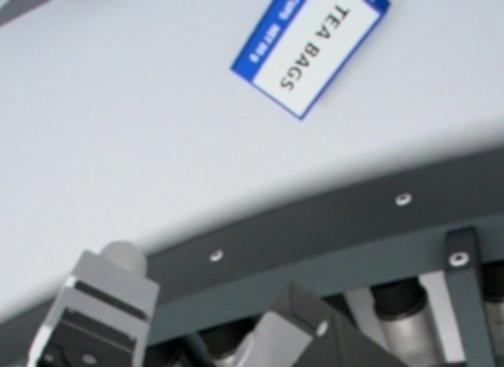

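>>> move(
  arm2={"joints":{"joint1_rad":-1.3865,"joint2_rad":0.8024,"joint4_rad":1.9398,"joint5_rad":0.5514,"joint6_rad":0.6294,"joint7_rad":0.6380,"hand_index_abd":0.12,"hand_ring_abd":-0.12,"hand_speed":-0.6,"hand_current_limit":0.4},"min_time_s":2},
  arm3={"joints":{"joint1_rad":-0.9406,"joint2_rad":0.5977,"joint4_rad":2.2593,"joint5_rad":0.7268,"joint6_rad":0.5116,"joint7_rad":0.5768,"hand_index_abd":0.12,"hand_ring_abd":-0.12,"hand_speed":-0.6,"hand_current_limit":0.4},"min_time_s":2.5},
)

>>> move(
  arm3={"joints":{"joint1_rad":-0.9823,"joint2_rad":0.9165,"joint4_rad":2.3913,"joint5_rad":1.6827,"joint6_rad":0.3281,"joint7_rad":-0.5014},"min_time_s":2.5},
  cameras=["arm2_cam_wrist","arm3_cam_wrist","cam_end"],
)

>>> zoom_image(
  camera="arm2_cam_wrist",
  region=[230, 20, 430, 190],
)

>>> zoom_image(
  camera="arm3_cam_wrist",
  region=[230, 20, 430, 190],
)

Scene clock: 671.20 s.
Joint torques (N m): arm1=[-0.72 -1.21 0.02 -7.32 -0.11 0.06 0.09] | arm2=[0.59 -16.96 2.99 -1.47 0.08 0.35 -0.05] | arm3=[-1.03 -12.9 1.58 -1.36 -0.17 0.94 -0.45] | arm4=[0.34 -0.95 1.03 -7.02 -0.04 -0.53 0.8]
Flange force (N): arm1=[-2.0 0.1 -1.4] | arm2=[-5.6 3.6 -4.0] | arm3=[-5.0 -3.1 -2.5] | arm4=[-5.5 5.4 -4.0]
move: arm2 done; arm3 done
Joint velocities: within noise
arm1, arm4: as last shown
arm2.joint_positions: joint1_rad=-1.387 joint2_rad=+0.802 joint3_rad=+0.000 joint4_rad=+1.940 joint5_rad=+0.551 joint6_rad=+0.629 joint7_rad=+0.638 hand_index_mcp=+0.746 hand_index_abd=+0.116 hand_index_pip=+0.573 hand_index_dip=+0.696 hand_middle_mcp=-0.459 hand_middle_abd=+0.000 hand_middle_pip=-0.733 hand_middle_dip=+0.554 hand_ring_mcp=+0.744 hand_ring_abd=-0.116 hand_ring_pip=+0.572 hand_ring_dip=+0.696 hand_thumb_cmc=+0.713 hand_thumb_axl=+0.677 hand_thumb_mcp=+0.693 hand_thumb_ipl=+0.168 hand_current_limit=+0.400 hand_speed=-0.600
arm2.joint_status: all done
arm2.hand_state: goal,goal,goal,goal,goal,goal,goal,goal,goal,goal,goal,goal,goal,goal,goal,goal
arm2.index_mcp_current_ma: -3
arm2.index_abd_current_ma: -1
arm2.index_pip_current_ma: 0
arm2.index_dip_current_ma: 0
arm2.middle_mcp_current_ma: 12
arm2.middle_abd_current_ma: 0
arm2.middle_pip_current_ma: 0
arm2.middle_dip_current_ma: 0
arm2.ring_mcp_current_ma: -4
arm2.ring_abd_current_ma: 1
arm2.ring_pip_current_ma: -1
arm2.ring_dip_current_ma: 0
arm2.thumb_cmc_current_ma: 0
arm2.thumb_axl_current_ma: 0
arm2.thumb_mcp_current_ma: -3
arm2.thumb_ipl_current_ma: 0
arm2.hand_goal_index_mcp: 0.754
arm2.hand_goal_index_abd: 0.120
arm2.hand_goal_index_pip: 0.576
arm2.hand_goal_index_dip: 0.696
arm2.hand_goal_middle_mcp: -0.478
arm2.hand_goal_middle_abd: 0.000
arm2.hand_goal_middle_pip: -0.736
arm2.hand_goal_middle_dip: 0.552
arm2.hand_goal_ring_mcp: 0.754
arm2.hand_goal_ring_abd: -0.120
arm2.hand_goal_ring_pip: 0.576
arm2.hand_goal_ring_dip: 0.696
arm2.hand_goal_thumb_cmc: 0.714
arm2.hand_goal_thumb_axl: 0.678
arm2.hand_goal_thumb_mcp: 0.700
arm2.hand_goal_thumb_ipl: 0.168
arm2.hand: x=+0.1018 y=+0.1077 z=+0.9241 quat_wxyz=(+0.071, -0.411, +0.896, -0.155) (m; scene frame)
arm3.joint_positions: joint1_rad=-0.941 joint2_rad=+0.598 joint3_rad=+0.000 joint4_rad=+2.259 joint5_rad=+0.727 joint6_rad=+0.512 joint7_rad=+0.577 hand_index_mcp=+0.748 hand_index_abd=+0.116 hand_index_pip=+0.574 hand_index_dip=+0.695 hand_middle_mcp=-0.463 hand_middle_abd=+0.000 hand_middle_pip=-0.733 hand_middle_dip=+0.554 hand_ring_mcp=+0.749 hand_ring_abd=-0.116 hand_ring_pip=+0.574 hand_ring_dip=+0.695 hand_thumb_cmc=+0.713 hand_thumb_axl=+0.677 hand_thumb_mcp=+0.693 hand_thumb_ipl=+0.168 hand_current_limit=+0.400 hand_speed=-0.600
arm3.joint_status: all done
arm3.hand_state: goal,goal,goal,goal,goal,goal,goal,goal,goal,goal,goal,goal,goal,goal,goal,goal
arm3.index_mcp_current_ma: -23
arm3.index_abd_current_ma: -10
arm3.index_pip_current_ma: -7
arm3.index_dip_current_ma: -4
arm3.middle_mcp_current_ma: 61
arm3.middle_abd_current_ma: 0
arm3.middle_pip_current_ma: 11
arm3.middle_dip_current_ma: 7
arm3.ring_mcp_current_ma: -19
arm3.ring_abd_current_ma: 11
arm3.ring_pip_current_ma: -7
arm3.ring_dip_current_ma: -2
arm3.thumb_cmc_current_ma: -2
arm3.thumb_axl_current_ma: -2
arm3.thumb_mcp_current_ma: -33
arm3.thumb_ipl_current_ma: -1
arm3.hand_goal_index_mcp: 0.754
arm3.hand_goal_index_abd: 0.120
arm3.hand_goal_index_pip: 0.576
arm3.hand_goal_index_dip: 0.696
arm3.hand_goal_middle_mcp: -0.478
arm3.hand_goal_middle_abd: 0.000
arm3.hand_goal_middle_pip: -0.736
arm3.hand_goal_middle_dip: 0.552
arm3.hand_goal_ring_mcp: 0.754
arm3.hand_goal_ring_abd: -0.120
arm3.hand_goal_ring_pip: 0.576
arm3.hand_goal_ring_dip: 0.696
arm3.hand_goal_thumb_cmc: 0.714
arm3.hand_goal_thumb_axl: 0.678
arm3.hand_goal_thumb_mcp: 0.700
arm3.hand_goal_thumb_ipl: 0.168
arm3.hand: x=+0.2007 y=+2.0868 z=+1.0240 quat_wxyz=(+0.046, -0.270, +0.947, -0.165) (m; scene frame)
pictures: none

Scene clock: 674.03 s.
Joint torques (N m): arm1=[-0.67 -1.19 0.01 -7.33 -0.1 0.09 0.08] | arm2=[0.56 -17.04 2.99 -1.46 0.1 0.38 -0.04] | arm3=[-0.96 -13.6 1.83 2.65 -0.59 0.95 -0.43] | arm4=[0.35 -0.96 1.03 -7 -0.03 -0.52 0.79]
Flange force (N): arm1=[-1.9 0.1 -1.2] | arm2=[-5.7 3.7 -3.8] | arm3=no reading | arm4=[-5.5 5.4 -4.1]
move: arm3 done
Joint velocities: within noise
arm1, arm2: as last shown
arm3.joint_positions: joint1_rad=-0.982 joint2_rad=+0.917 joint3_rad=+0.000 joint4_rad=+2.391 joint5_rad=+1.683 joint6_rad=+0.328 joint7_rad=-0.501 hand_index_mcp=+0.748 hand_index_abd=+0.116 hand_index_pip=+0.574 hand_index_dip=+0.695 hand_middle_mcp=-0.463 hand_middle_abd=+0.000 hand_middle_pip=-0.733 hand_middle_dip=+0.554 hand_ring_mcp=+0.749 hand_ring_abd=-0.116 hand_ring_pip=+0.574 hand_ring_dip=+0.695 hand_thumb_cmc=+0.713 hand_thumb_axl=+0.677 hand_thumb_mcp=+0.693 hand_thumb_ipl=+0.168 hand_current_limit=+0.400 hand_speed=-0.600
arm3.joint_status: all done
arm3.hand_state: goal,goal,goal,goal,goal,goal,goal,goal,goal,goal,goal,goal,goal,goal,goal,goal
arm3.index_mcp_current_ma: -23
arm3.index_abd_current_ma: -10
arm3.index_pip_current_ma: -7
arm3.index_dip_current_ma: -4
arm3.middle_mcp_current_ma: 61
arm3.middle_abd_current_ma: 0
arm3.middle_pip_current_ma: 11
arm3.middle_dip_current_ma: 7
arm3.ring_mcp_current_ma: -19
arm3.ring_abd_current_ma: 11
arm3.ring_pip_current_ma: -7
arm3.ring_dip_current_ma: -2
arm3.thumb_cmc_current_ma: -2
arm3.thumb_axl_current_ma: -2
arm3.thumb_mcp_current_ma: -33
arm3.thumb_ipl_current_ma: -1
arm3.hand_goal_index_mcp: 0.754
arm3.hand_goal_index_abd: 0.120
arm3.hand_goal_index_pip: 0.576
arm3.hand_goal_index_dip: 0.696
arm3.hand_goal_middle_mcp: -0.478
arm3.hand_goal_middle_abd: 0.000
arm3.hand_goal_middle_pip: -0.736
arm3.hand_goal_middle_dip: 0.552
arm3.hand_goal_ring_mcp: 0.754
arm3.hand_goal_ring_abd: -0.120
arm3.hand_goal_ring_pip: 0.576
arm3.hand_goal_ring_dip: 0.696
arm3.hand_goal_thumb_cmc: 0.714
arm3.hand_goal_thumb_axl: 0.678
arm3.hand_goal_thumb_mcp: 0.700
arm3.hand_goal_thumb_ipl: 0.168
arm3.hand: x=+0.1638 y=+2.0623 z=+0.9239 quat_wxyz=(+0.045, -0.268, +0.948, -0.166) (m; scene frame)
arm4.joint_positions: joint1_rad=+1.100 joint2_rad=-0.456 joint3_rad=+0.000 joint4_rad=+1.461 joint5_rad=-0.019 joint6_rad=+2.015 joint7_rad=+1.735 hand_index_mcp=+0.753 hand_index_abd=+0.000 hand_index_pip=+0.577 hand_index_dip=+0.696 hand_middle_mcp=+0.753 hand_middle_abd=+0.000 hand_middle_pip=+0.577 hand_middle_dip=+0.696 hand_ring_mcp=+0.753 hand_ring_abd=+0.000 hand_ring_pip=+0.577 hand_ring_dip=+0.696 hand_thumb_cmc=+0.714 hand_thumb_axl=+0.677 hand_thumb_mcp=+0.224 hand_thumb_ipl=+0.168 hand_current_limit=+0.400 hand_speed=-0.600
arm4.joint_status: not commanded
arm4.hand_state: goal,goal,goal,goal,goal,goal,goal,goal,goal,goal,goal,goal,goal,goal,goal,goal
arm4.index_mcp_current_ma: 0
arm4.index_abd_current_ma: 0
arm4.index_pip_current_ma: 0
arm4.index_dip_current_ma: 0
arm4.middle_mcp_current_ma: 0
arm4.middle_abd_current_ma: 0
arm4.middle_pip_current_ma: 0
arm4.middle_dip_current_ma: 0
arm4.ring_mcp_current_ma: 0
arm4.ring_abd_current_ma: 0
arm4.ring_pip_current_ma: 0
arm4.ring_dip_current_ma: 0
arm4.thumb_cmc_current_ma: 0
arm4.thumb_axl_current_ma: 0
arm4.thumb_mcp_current_ma: -1
arm4.thumb_ipl_current_ma: 0
arm4.hand_goal_index_mcp: 0.754
arm4.hand_goal_index_abd: 0.000
arm4.hand_goal_index_pip: 0.576
arm4.hand_goal_index_dip: 0.696
arm4.hand_goal_middle_mcp: 0.754
arm4.hand_goal_middle_abd: 0.000
arm4.hand_goal_middle_pip: 0.576
arm4.hand_goal_middle_dip: 0.696
arm4.hand_goal_ring_mcp: 0.754
arm4.hand_goal_ring_abd: 0.000
arm4.hand_goal_ring_pip: 0.576
arm4.hand_goal_ring_dip: 0.696
arm4.hand_goal_thumb_cmc: 0.714
arm4.hand_goal_thumb_axl: 0.678
arm4.hand_goal_thumb_mcp: 0.226
arm4.hand_goal_thumb_ipl: 0.168
arm4.hand: x=+0.1236 y=+1.1794 z=+1.5036 quat_wxyz=(+0.055, +0.379, +0.924, -0.021) (m; scene frame)
pictures: arm2_cam_wrist, arm3_cam_wrist, cam_end
camera_calibration:
arm2_cam_wrist: T_world_to_cam=[[0.108834, 0.966926, -0.230673, 0.136057], [0.471429, 0.154091, 0.868338, -0.911262], [0.875163, -0.203251, -0.439066, 0.456363], [0, 0, 0, 1]] pos_world=[0.0153957, 0.101617, 1.02304]
arm3_cam_wrist: T_world_to_cam=[[0.395675, 0.901572, -0.174957, -1.73377], [0.455795, -0.02739, 0.889663, -0.897487], [0.797303, -0.431762, -0.421769, 1.2711], [0, 0, 0, 1]] pos_world=[0.0816227, 2.08735, 1.03124]

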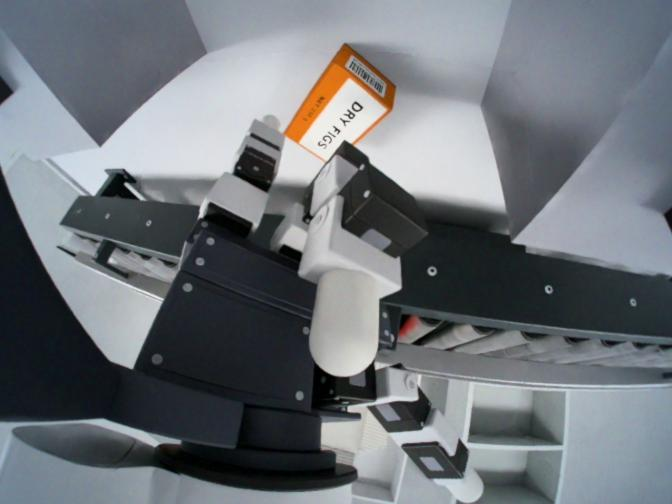

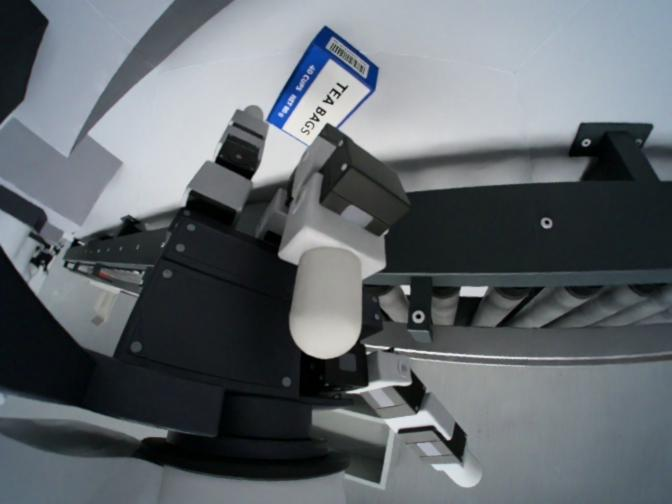

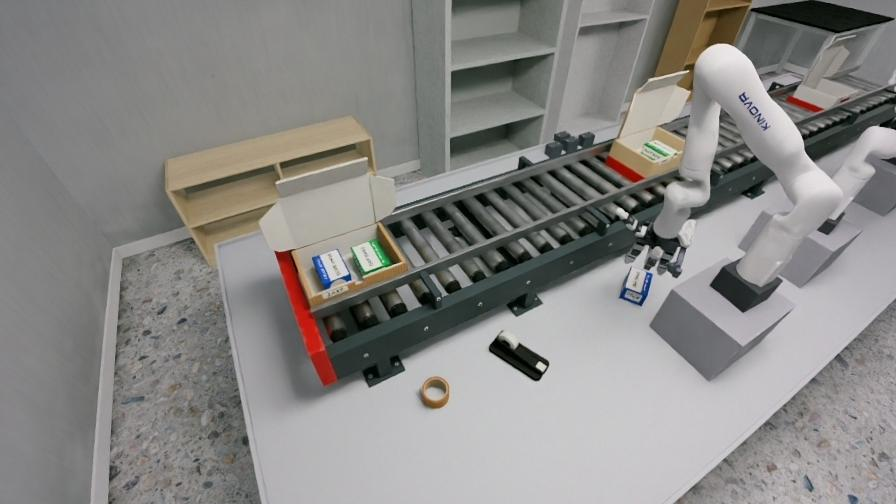

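Scaled by 2.520 from the camera's 672x504 image, which has a finer 960x720 frame.

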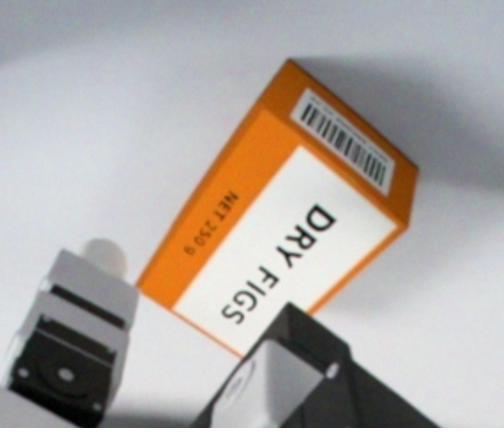

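Scaled by 2.520 from the camera's 672x504 image, which has a finer 960x720 frame.

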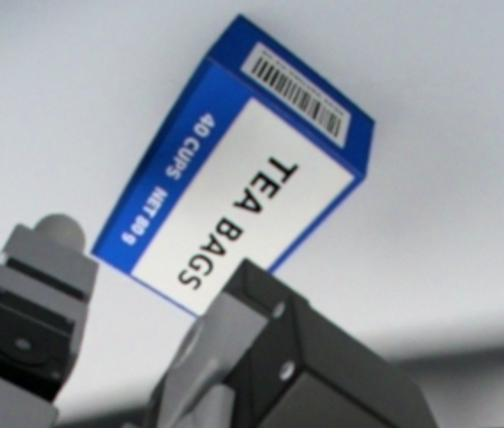

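>>> move(
  arm2={"joints":{"joint1_rad":-1.3850,"joint2_rad":0.9808,"joint4_rad":1.9195,"joint5_rad":0.6983,"joint6_rad":0.5009,"joint7_rad":0.4660},"min_time_s":2},
  arm3={"joints":{"joint1_rad":-1.0030,"joint2_rad":1.0526,"joint4_rad":2.3652,"joint5_rad":1.9692,"joint6_rad":0.3514,"joint7_rad":-0.8256},"min_time_s":1.5},
)

>>> move(
  arm2={"joints":{"hand_current_limit":0.6,"hand_speed":-0.85,"hand_index_abd":-0.25,"hand_ring_abd":0.25}},
  arm3={"joints":{"joint1_rad":-1.0024,"joint2_rad":1.1604,"joint4_rad":2.3256,"joint5_rad":2.1274,"joint6_rad":0.3833,"joint7_rad":-0.9942},"min_time_s":1.5},
  cameras=["arm2_cam_wrist","arm3_cam_wrist"],
)

Scene clock: 709.27 s.
Joint torques (N m): arm1=[-0.71 -1.19 0.01 -7.32 -0.08 0.05 0.08] | arm2=[0.55 -17.91 3.08 -0.21 -0.03 0.46 0] | arm3=[-0.9 -14.14 1.86 3.67 -0.66 0.81 -0.36] | arm4=[0.32 -0.97 1.04 -7 -0.05 -0.53 0.8]
Flange force (N): arm1=[-1.9 0.2 -1.3] | arm2=[-6.6 4.3 -3.5] | arm3=[1.2 -2.5 5.4] | arm4=[-5.5 5.4 -4.1]
move: arm2 done; arm3 done
Joint velocities: within noise
arm1.joint_positions: joint1_rad=-0.044 joint2_rad=-0.382 joint3_rad=-0.032 joint4_rad=+1.500 joint5_rad=-0.073 joint6_rad=+2.064 joint7_rad=+1.831 hand_index_mcp=+0.753 hand_index_abd=+0.000 hand_index_pip=+0.577 hand_index_dip=+0.696 hand_middle_mcp=+0.753 hand_middle_abd=+0.000 hand_middle_pip=+0.577 hand_middle_dip=+0.696 hand_ring_mcp=+0.753 hand_ring_abd=+0.000 hand_ring_pip=+0.577 hand_ring_dip=+0.696 hand_thumb_cmc=+0.714 hand_thumb_axl=+0.677 hand_thumb_mcp=+0.224 hand_thumb_ipl=+0.168 hand_current_limit=+0.400 hand_speed=-0.600
arm1.joint_status: not commanded
arm1.hand_state: goal,goal,goal,goal,goal,goal,goal,goal,goal,goal,goal,goal,goal,goal,goal,goal
arm1.index_mcp_current_ma: -1
arm1.index_abd_current_ma: 0
arm1.index_pip_current_ma: 1
arm1.index_dip_current_ma: 0
arm1.middle_mcp_current_ma: -1
arm1.middle_abd_current_ma: 0
arm1.middle_pip_current_ma: 1
arm1.middle_dip_current_ma: 0
arm1.ring_mcp_current_ma: -1
arm1.ring_abd_current_ma: 0
arm1.ring_pip_current_ma: 1
arm1.ring_dip_current_ma: 0
arm1.thumb_cmc_current_ma: 0
arm1.thumb_axl_current_ma: -1
arm1.thumb_mcp_current_ma: -4
arm1.thumb_ipl_current_ma: 0
arm1.hand_goal_index_mcp: 0.754
arm1.hand_goal_index_abd: 0.000
arm1.hand_goal_index_pip: 0.576
arm1.hand_goal_index_dip: 0.696
arm1.hand_goal_middle_mcp: 0.754
arm1.hand_goal_middle_abd: 0.000
arm1.hand_goal_middle_pip: 0.576
arm1.hand_goal_middle_dip: 0.696
arm1.hand_goal_ring_mcp: 0.754
arm1.hand_goal_ring_abd: 0.000
arm1.hand_goal_ring_pip: 0.576
arm1.hand_goal_ring_dip: 0.696
arm1.hand_goal_thumb_cmc: 0.714
arm1.hand_goal_thumb_axl: 0.678
arm1.hand_goal_thumb_mcp: 0.226
arm1.hand_goal_thumb_ipl: 0.168
arm1.hand: x=+0.1249 y=+0.4406 z=+1.4647 quat_wxyz=(-0.022, -0.237, +0.971, +0.027) (m; scene frame)
arm2.joint_positions: joint1_rad=-1.385 joint2_rad=+0.981 joint3_rad=+0.000 joint4_rad=+1.919 joint5_rad=+0.698 joint6_rad=+0.501 joint7_rad=+0.466 hand_index_mcp=+0.746 hand_index_abd=+0.116 hand_index_pip=+0.573 hand_index_dip=+0.696 hand_middle_mcp=-0.459 hand_middle_abd=+0.000 hand_middle_pip=-0.733 hand_middle_dip=+0.554 hand_ring_mcp=+0.744 hand_ring_abd=-0.116 hand_ring_pip=+0.572 hand_ring_dip=+0.696 hand_thumb_cmc=+0.713 hand_thumb_axl=+0.677 hand_thumb_mcp=+0.693 hand_thumb_ipl=+0.168 hand_current_limit=+0.400 hand_speed=-0.600
arm2.joint_status: all done
arm2.hand_state: goal,goal,goal,goal,goal,goal,goal,goal,goal,goal,goal,goal,goal,goal,goal,goal
arm2.index_mcp_current_ma: -3
arm2.index_abd_current_ma: -1
arm2.index_pip_current_ma: 0
arm2.index_dip_current_ma: 0
arm2.middle_mcp_current_ma: 12
arm2.middle_abd_current_ma: 0
arm2.middle_pip_current_ma: 0
arm2.middle_dip_current_ma: 0
arm2.ring_mcp_current_ma: -4
arm2.ring_abd_current_ma: 1
arm2.ring_pip_current_ma: -1
arm2.ring_dip_current_ma: 0
arm2.thumb_cmc_current_ma: 0
arm2.thumb_axl_current_ma: 0
arm2.thumb_mcp_current_ma: -3
arm2.thumb_ipl_current_ma: 0
arm2.hand_goal_index_mcp: 0.754
arm2.hand_goal_index_abd: 0.120
arm2.hand_goal_index_pip: 0.576
arm2.hand_goal_index_dip: 0.696
arm2.hand_goal_middle_mcp: -0.478
arm2.hand_goal_middle_abd: 0.000
arm2.hand_goal_middle_pip: -0.736
arm2.hand_goal_middle_dip: 0.552
arm2.hand_goal_ring_mcp: 0.754
arm2.hand_goal_ring_abd: -0.120
arm2.hand_goal_ring_pip: 0.576
arm2.hand_goal_ring_dip: 0.696
arm2.hand_goal_thumb_cmc: 0.714
arm2.hand_goal_thumb_axl: 0.678
arm2.hand_goal_thumb_mcp: 0.700
arm2.hand_goal_thumb_ipl: 0.168
arm2.hand: x=+0.1020 y=+0.1076 z=+0.8501 quat_wxyz=(+0.071, -0.411, +0.896, -0.155) (m; scene frame)
arm3.joint_positions: joint1_rad=-1.003 joint2_rad=+1.053 joint3_rad=+0.000 joint4_rad=+2.365 joint5_rad=+1.969 joint6_rad=+0.351 joint7_rad=-0.826 hand_index_mcp=+0.748 hand_index_abd=+0.116 hand_index_pip=+0.574 hand_index_dip=+0.695 hand_middle_mcp=-0.463 hand_middle_abd=+0.000 hand_middle_pip=-0.733 hand_middle_dip=+0.554 hand_ring_mcp=+0.749 hand_ring_abd=-0.116 hand_ring_pip=+0.574 hand_ring_dip=+0.695 hand_thumb_cmc=+0.713 hand_thumb_axl=+0.677 hand_thumb_mcp=+0.693 hand_thumb_ipl=+0.168 hand_current_limit=+0.400 hand_speed=-0.600
arm3.joint_status: all done
arm3.hand_state: goal,goal,goal,goal,goal,goal,goal,goal,goal,goal,goal,goal,goal,goal,goal,goal
arm3.index_mcp_current_ma: -23
arm3.index_abd_current_ma: -10
arm3.index_pip_current_ma: -7
arm3.index_dip_current_ma: -4
arm3.middle_mcp_current_ma: 61
arm3.middle_abd_current_ma: 0
arm3.middle_pip_current_ma: 11
arm3.middle_dip_current_ma: 7
arm3.ring_mcp_current_ma: -19
arm3.ring_abd_current_ma: 11
arm3.ring_pip_current_ma: -7
arm3.ring_dip_current_ma: -2
arm3.thumb_cmc_current_ma: -2
arm3.thumb_axl_current_ma: -2
arm3.thumb_mcp_current_ma: -33
arm3.thumb_ipl_current_ma: -1
arm3.hand_goal_index_mcp: 0.754
arm3.hand_goal_index_abd: 0.120
arm3.hand_goal_index_pip: 0.576
arm3.hand_goal_index_dip: 0.696
arm3.hand_goal_middle_mcp: -0.478
arm3.hand_goal_middle_abd: 0.000
arm3.hand_goal_middle_pip: -0.736
arm3.hand_goal_middle_dip: 0.552
arm3.hand_goal_ring_mcp: 0.754
arm3.hand_goal_ring_abd: -0.120
arm3.hand_goal_ring_pip: 0.576
arm3.hand_goal_ring_dip: 0.696
arm3.hand_goal_thumb_cmc: 0.714
arm3.hand_goal_thumb_axl: 0.678
arm3.hand_goal_thumb_mcp: 0.700
arm3.hand_goal_thumb_ipl: 0.168
arm3.hand: x=+0.1578 y=+2.0648 z=+0.8838 quat_wxyz=(+0.045, -0.268, +0.948, -0.165) (m; scene frame)
arm4: as last shown
pictures: none

Scene clock: 711.07 s.
Joint torques (N m): arm1=[-0.72 -1.24 0.01 -7.33 -0.1 0.09 0.1] | arm2=[0.5 -18.38 3.22 -0.34 0.03 0.49 -0.06] | arm3=[-0.93 -14.59 2.12 4.08 -0.7 0.65 -0.42] | arm4=[0.35 -0.96 1.03 -7.02 -0.02 -0.53 0.79]
Flange force (N): arm1=[-2.0 0.1 -1.3] | arm2=[-6.8 4.6 -2.7] | arm3=[1.3 -2.5 4.7] | arm4=[-5.5 5.4 -4.1]
move: arm2 off_target; arm3 done
Joint velocities: within noise
arm1, arm4: as last shown
arm2.joint_positions: joint1_rad=-1.385 joint2_rad=+0.981 joint3_rad=+0.000 joint4_rad=+1.919 joint5_rad=+0.698 joint6_rad=+0.501 joint7_rad=+0.466 hand_index_mcp=+0.746 hand_index_abd=+0.043 hand_index_pip=+0.573 hand_index_dip=+0.696 hand_middle_mcp=-0.459 hand_middle_abd=+0.000 hand_middle_pip=-0.733 hand_middle_dip=+0.554 hand_ring_mcp=+0.744 hand_ring_abd=-0.051 hand_ring_pip=+0.572 hand_ring_dip=+0.696 hand_thumb_cmc=+0.713 hand_thumb_axl=+0.677 hand_thumb_mcp=+0.693 hand_thumb_ipl=+0.168 hand_current_limit=+0.600 hand_speed=-0.850
arm2.joint_status: hand_index_abd off_target (ended at +0.043, target -0.250); hand_ring_abd off_target (ended at -0.051, target +0.250); the others done
arm2.hand_state: goal,blocked,goal,goal,goal,goal,goal,goal,goal,blocked,goal,goal,goal,goal,goal,goal
arm2.index_mcp_current_ma: -3
arm2.index_abd_current_ma: 440
arm2.index_pip_current_ma: 0
arm2.index_dip_current_ma: 0
arm2.middle_mcp_current_ma: 12
arm2.middle_abd_current_ma: 0
arm2.middle_pip_current_ma: 0
arm2.middle_dip_current_ma: 0
arm2.ring_mcp_current_ma: -4
arm2.ring_abd_current_ma: -440
arm2.ring_pip_current_ma: -1
arm2.ring_dip_current_ma: 0
arm2.thumb_cmc_current_ma: 0
arm2.thumb_axl_current_ma: 0
arm2.thumb_mcp_current_ma: -3
arm2.thumb_ipl_current_ma: 0
arm2.hand_goal_index_mcp: 0.754
arm2.hand_goal_index_abd: -0.250
arm2.hand_goal_index_pip: 0.576
arm2.hand_goal_index_dip: 0.696
arm2.hand_goal_middle_mcp: -0.478
arm2.hand_goal_middle_abd: 0.000
arm2.hand_goal_middle_pip: -0.736
arm2.hand_goal_middle_dip: 0.552
arm2.hand_goal_ring_mcp: 0.754
arm2.hand_goal_ring_abd: 0.250
arm2.hand_goal_ring_pip: 0.576
arm2.hand_goal_ring_dip: 0.696
arm2.hand_goal_thumb_cmc: 0.714
arm2.hand_goal_thumb_axl: 0.678
arm2.hand_goal_thumb_mcp: 0.700
arm2.hand_goal_thumb_ipl: 0.168
arm2.hand: x=+0.1020 y=+0.1076 z=+0.8501 quat_wxyz=(+0.071, -0.411, +0.896, -0.155) (m; scene frame)
arm3.joint_positions: joint1_rad=-1.002 joint2_rad=+1.160 joint3_rad=+0.000 joint4_rad=+2.326 joint5_rad=+2.127 joint6_rad=+0.383 joint7_rad=-0.994 hand_index_mcp=+0.748 hand_index_abd=+0.116 hand_index_pip=+0.574 hand_index_dip=+0.695 hand_middle_mcp=-0.463 hand_middle_abd=+0.000 hand_middle_pip=-0.733 hand_middle_dip=+0.554 hand_ring_mcp=+0.749 hand_ring_abd=-0.116 hand_ring_pip=+0.574 hand_ring_dip=+0.695 hand_thumb_cmc=+0.713 hand_thumb_axl=+0.677 hand_thumb_mcp=+0.693 hand_thumb_ipl=+0.168 hand_current_limit=+0.400 hand_speed=-0.600
arm3.joint_status: all done
arm3.hand_state: goal,goal,goal,goal,goal,goal,goal,goal,goal,goal,goal,goal,goal,goal,goal,goal
arm3.index_mcp_current_ma: -23
arm3.index_abd_current_ma: -10
arm3.index_pip_current_ma: -7
arm3.index_dip_current_ma: -4
arm3.middle_mcp_current_ma: 61
arm3.middle_abd_current_ma: 0
arm3.middle_pip_current_ma: 11
arm3.middle_dip_current_ma: 7
arm3.ring_mcp_current_ma: -19
arm3.ring_abd_current_ma: 11
arm3.ring_pip_current_ma: -7
arm3.ring_dip_current_ma: -2
arm3.thumb_cmc_current_ma: -2
arm3.thumb_axl_current_ma: -2
arm3.thumb_mcp_current_ma: -33
arm3.thumb_ipl_current_ma: -1
arm3.hand_goal_index_mcp: 0.754
arm3.hand_goal_index_abd: 0.120
arm3.hand_goal_index_pip: 0.576
arm3.hand_goal_index_dip: 0.696
arm3.hand_goal_middle_mcp: -0.478
arm3.hand_goal_middle_abd: 0.000
arm3.hand_goal_middle_pip: -0.736
arm3.hand_goal_middle_dip: 0.552
arm3.hand_goal_ring_mcp: 0.754
arm3.hand_goal_ring_abd: -0.120
arm3.hand_goal_ring_pip: 0.576
arm3.hand_goal_ring_dip: 0.696
arm3.hand_goal_thumb_cmc: 0.714
arm3.hand_goal_thumb_axl: 0.678
arm3.hand_goal_thumb_mcp: 0.700
arm3.hand_goal_thumb_ipl: 0.168
arm3.hand: x=+0.1577 y=+2.0647 z=+0.8498 quat_wxyz=(+0.045, -0.268, +0.948, -0.165) (m; scene frame)
pictures: arm2_cam_wrist, arm3_cam_wrist
camera_calibration:
arm2_cam_wrist: T_world_to_cam=[[0.109081, 0.966794, -0.231106, 0.119292], [0.47136, 0.154385, 0.868323, -0.847129], [0.875169, -0.203651, -0.438867, 0.423568], [0, 0, 0, 1]] pos_world=[0.0155966, 0.101714, 0.949041]
arm3_cam_wrist: T_world_to_cam=[[0.394797, 0.901994, -0.174761, -1.74738], [0.455942, -0.0272042, 0.889594, -0.829141], [0.797654, -0.43089, -0.421997, 1.24412], [0, 0, 0, 1]] pos_world=[0.0755213, 2.08965, 0.95724]

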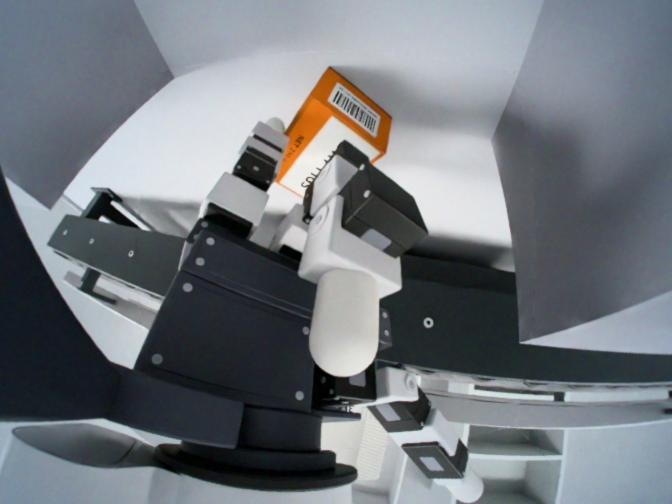

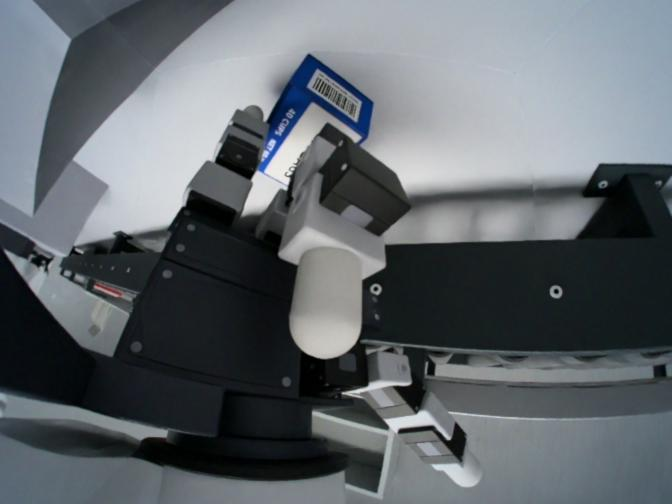

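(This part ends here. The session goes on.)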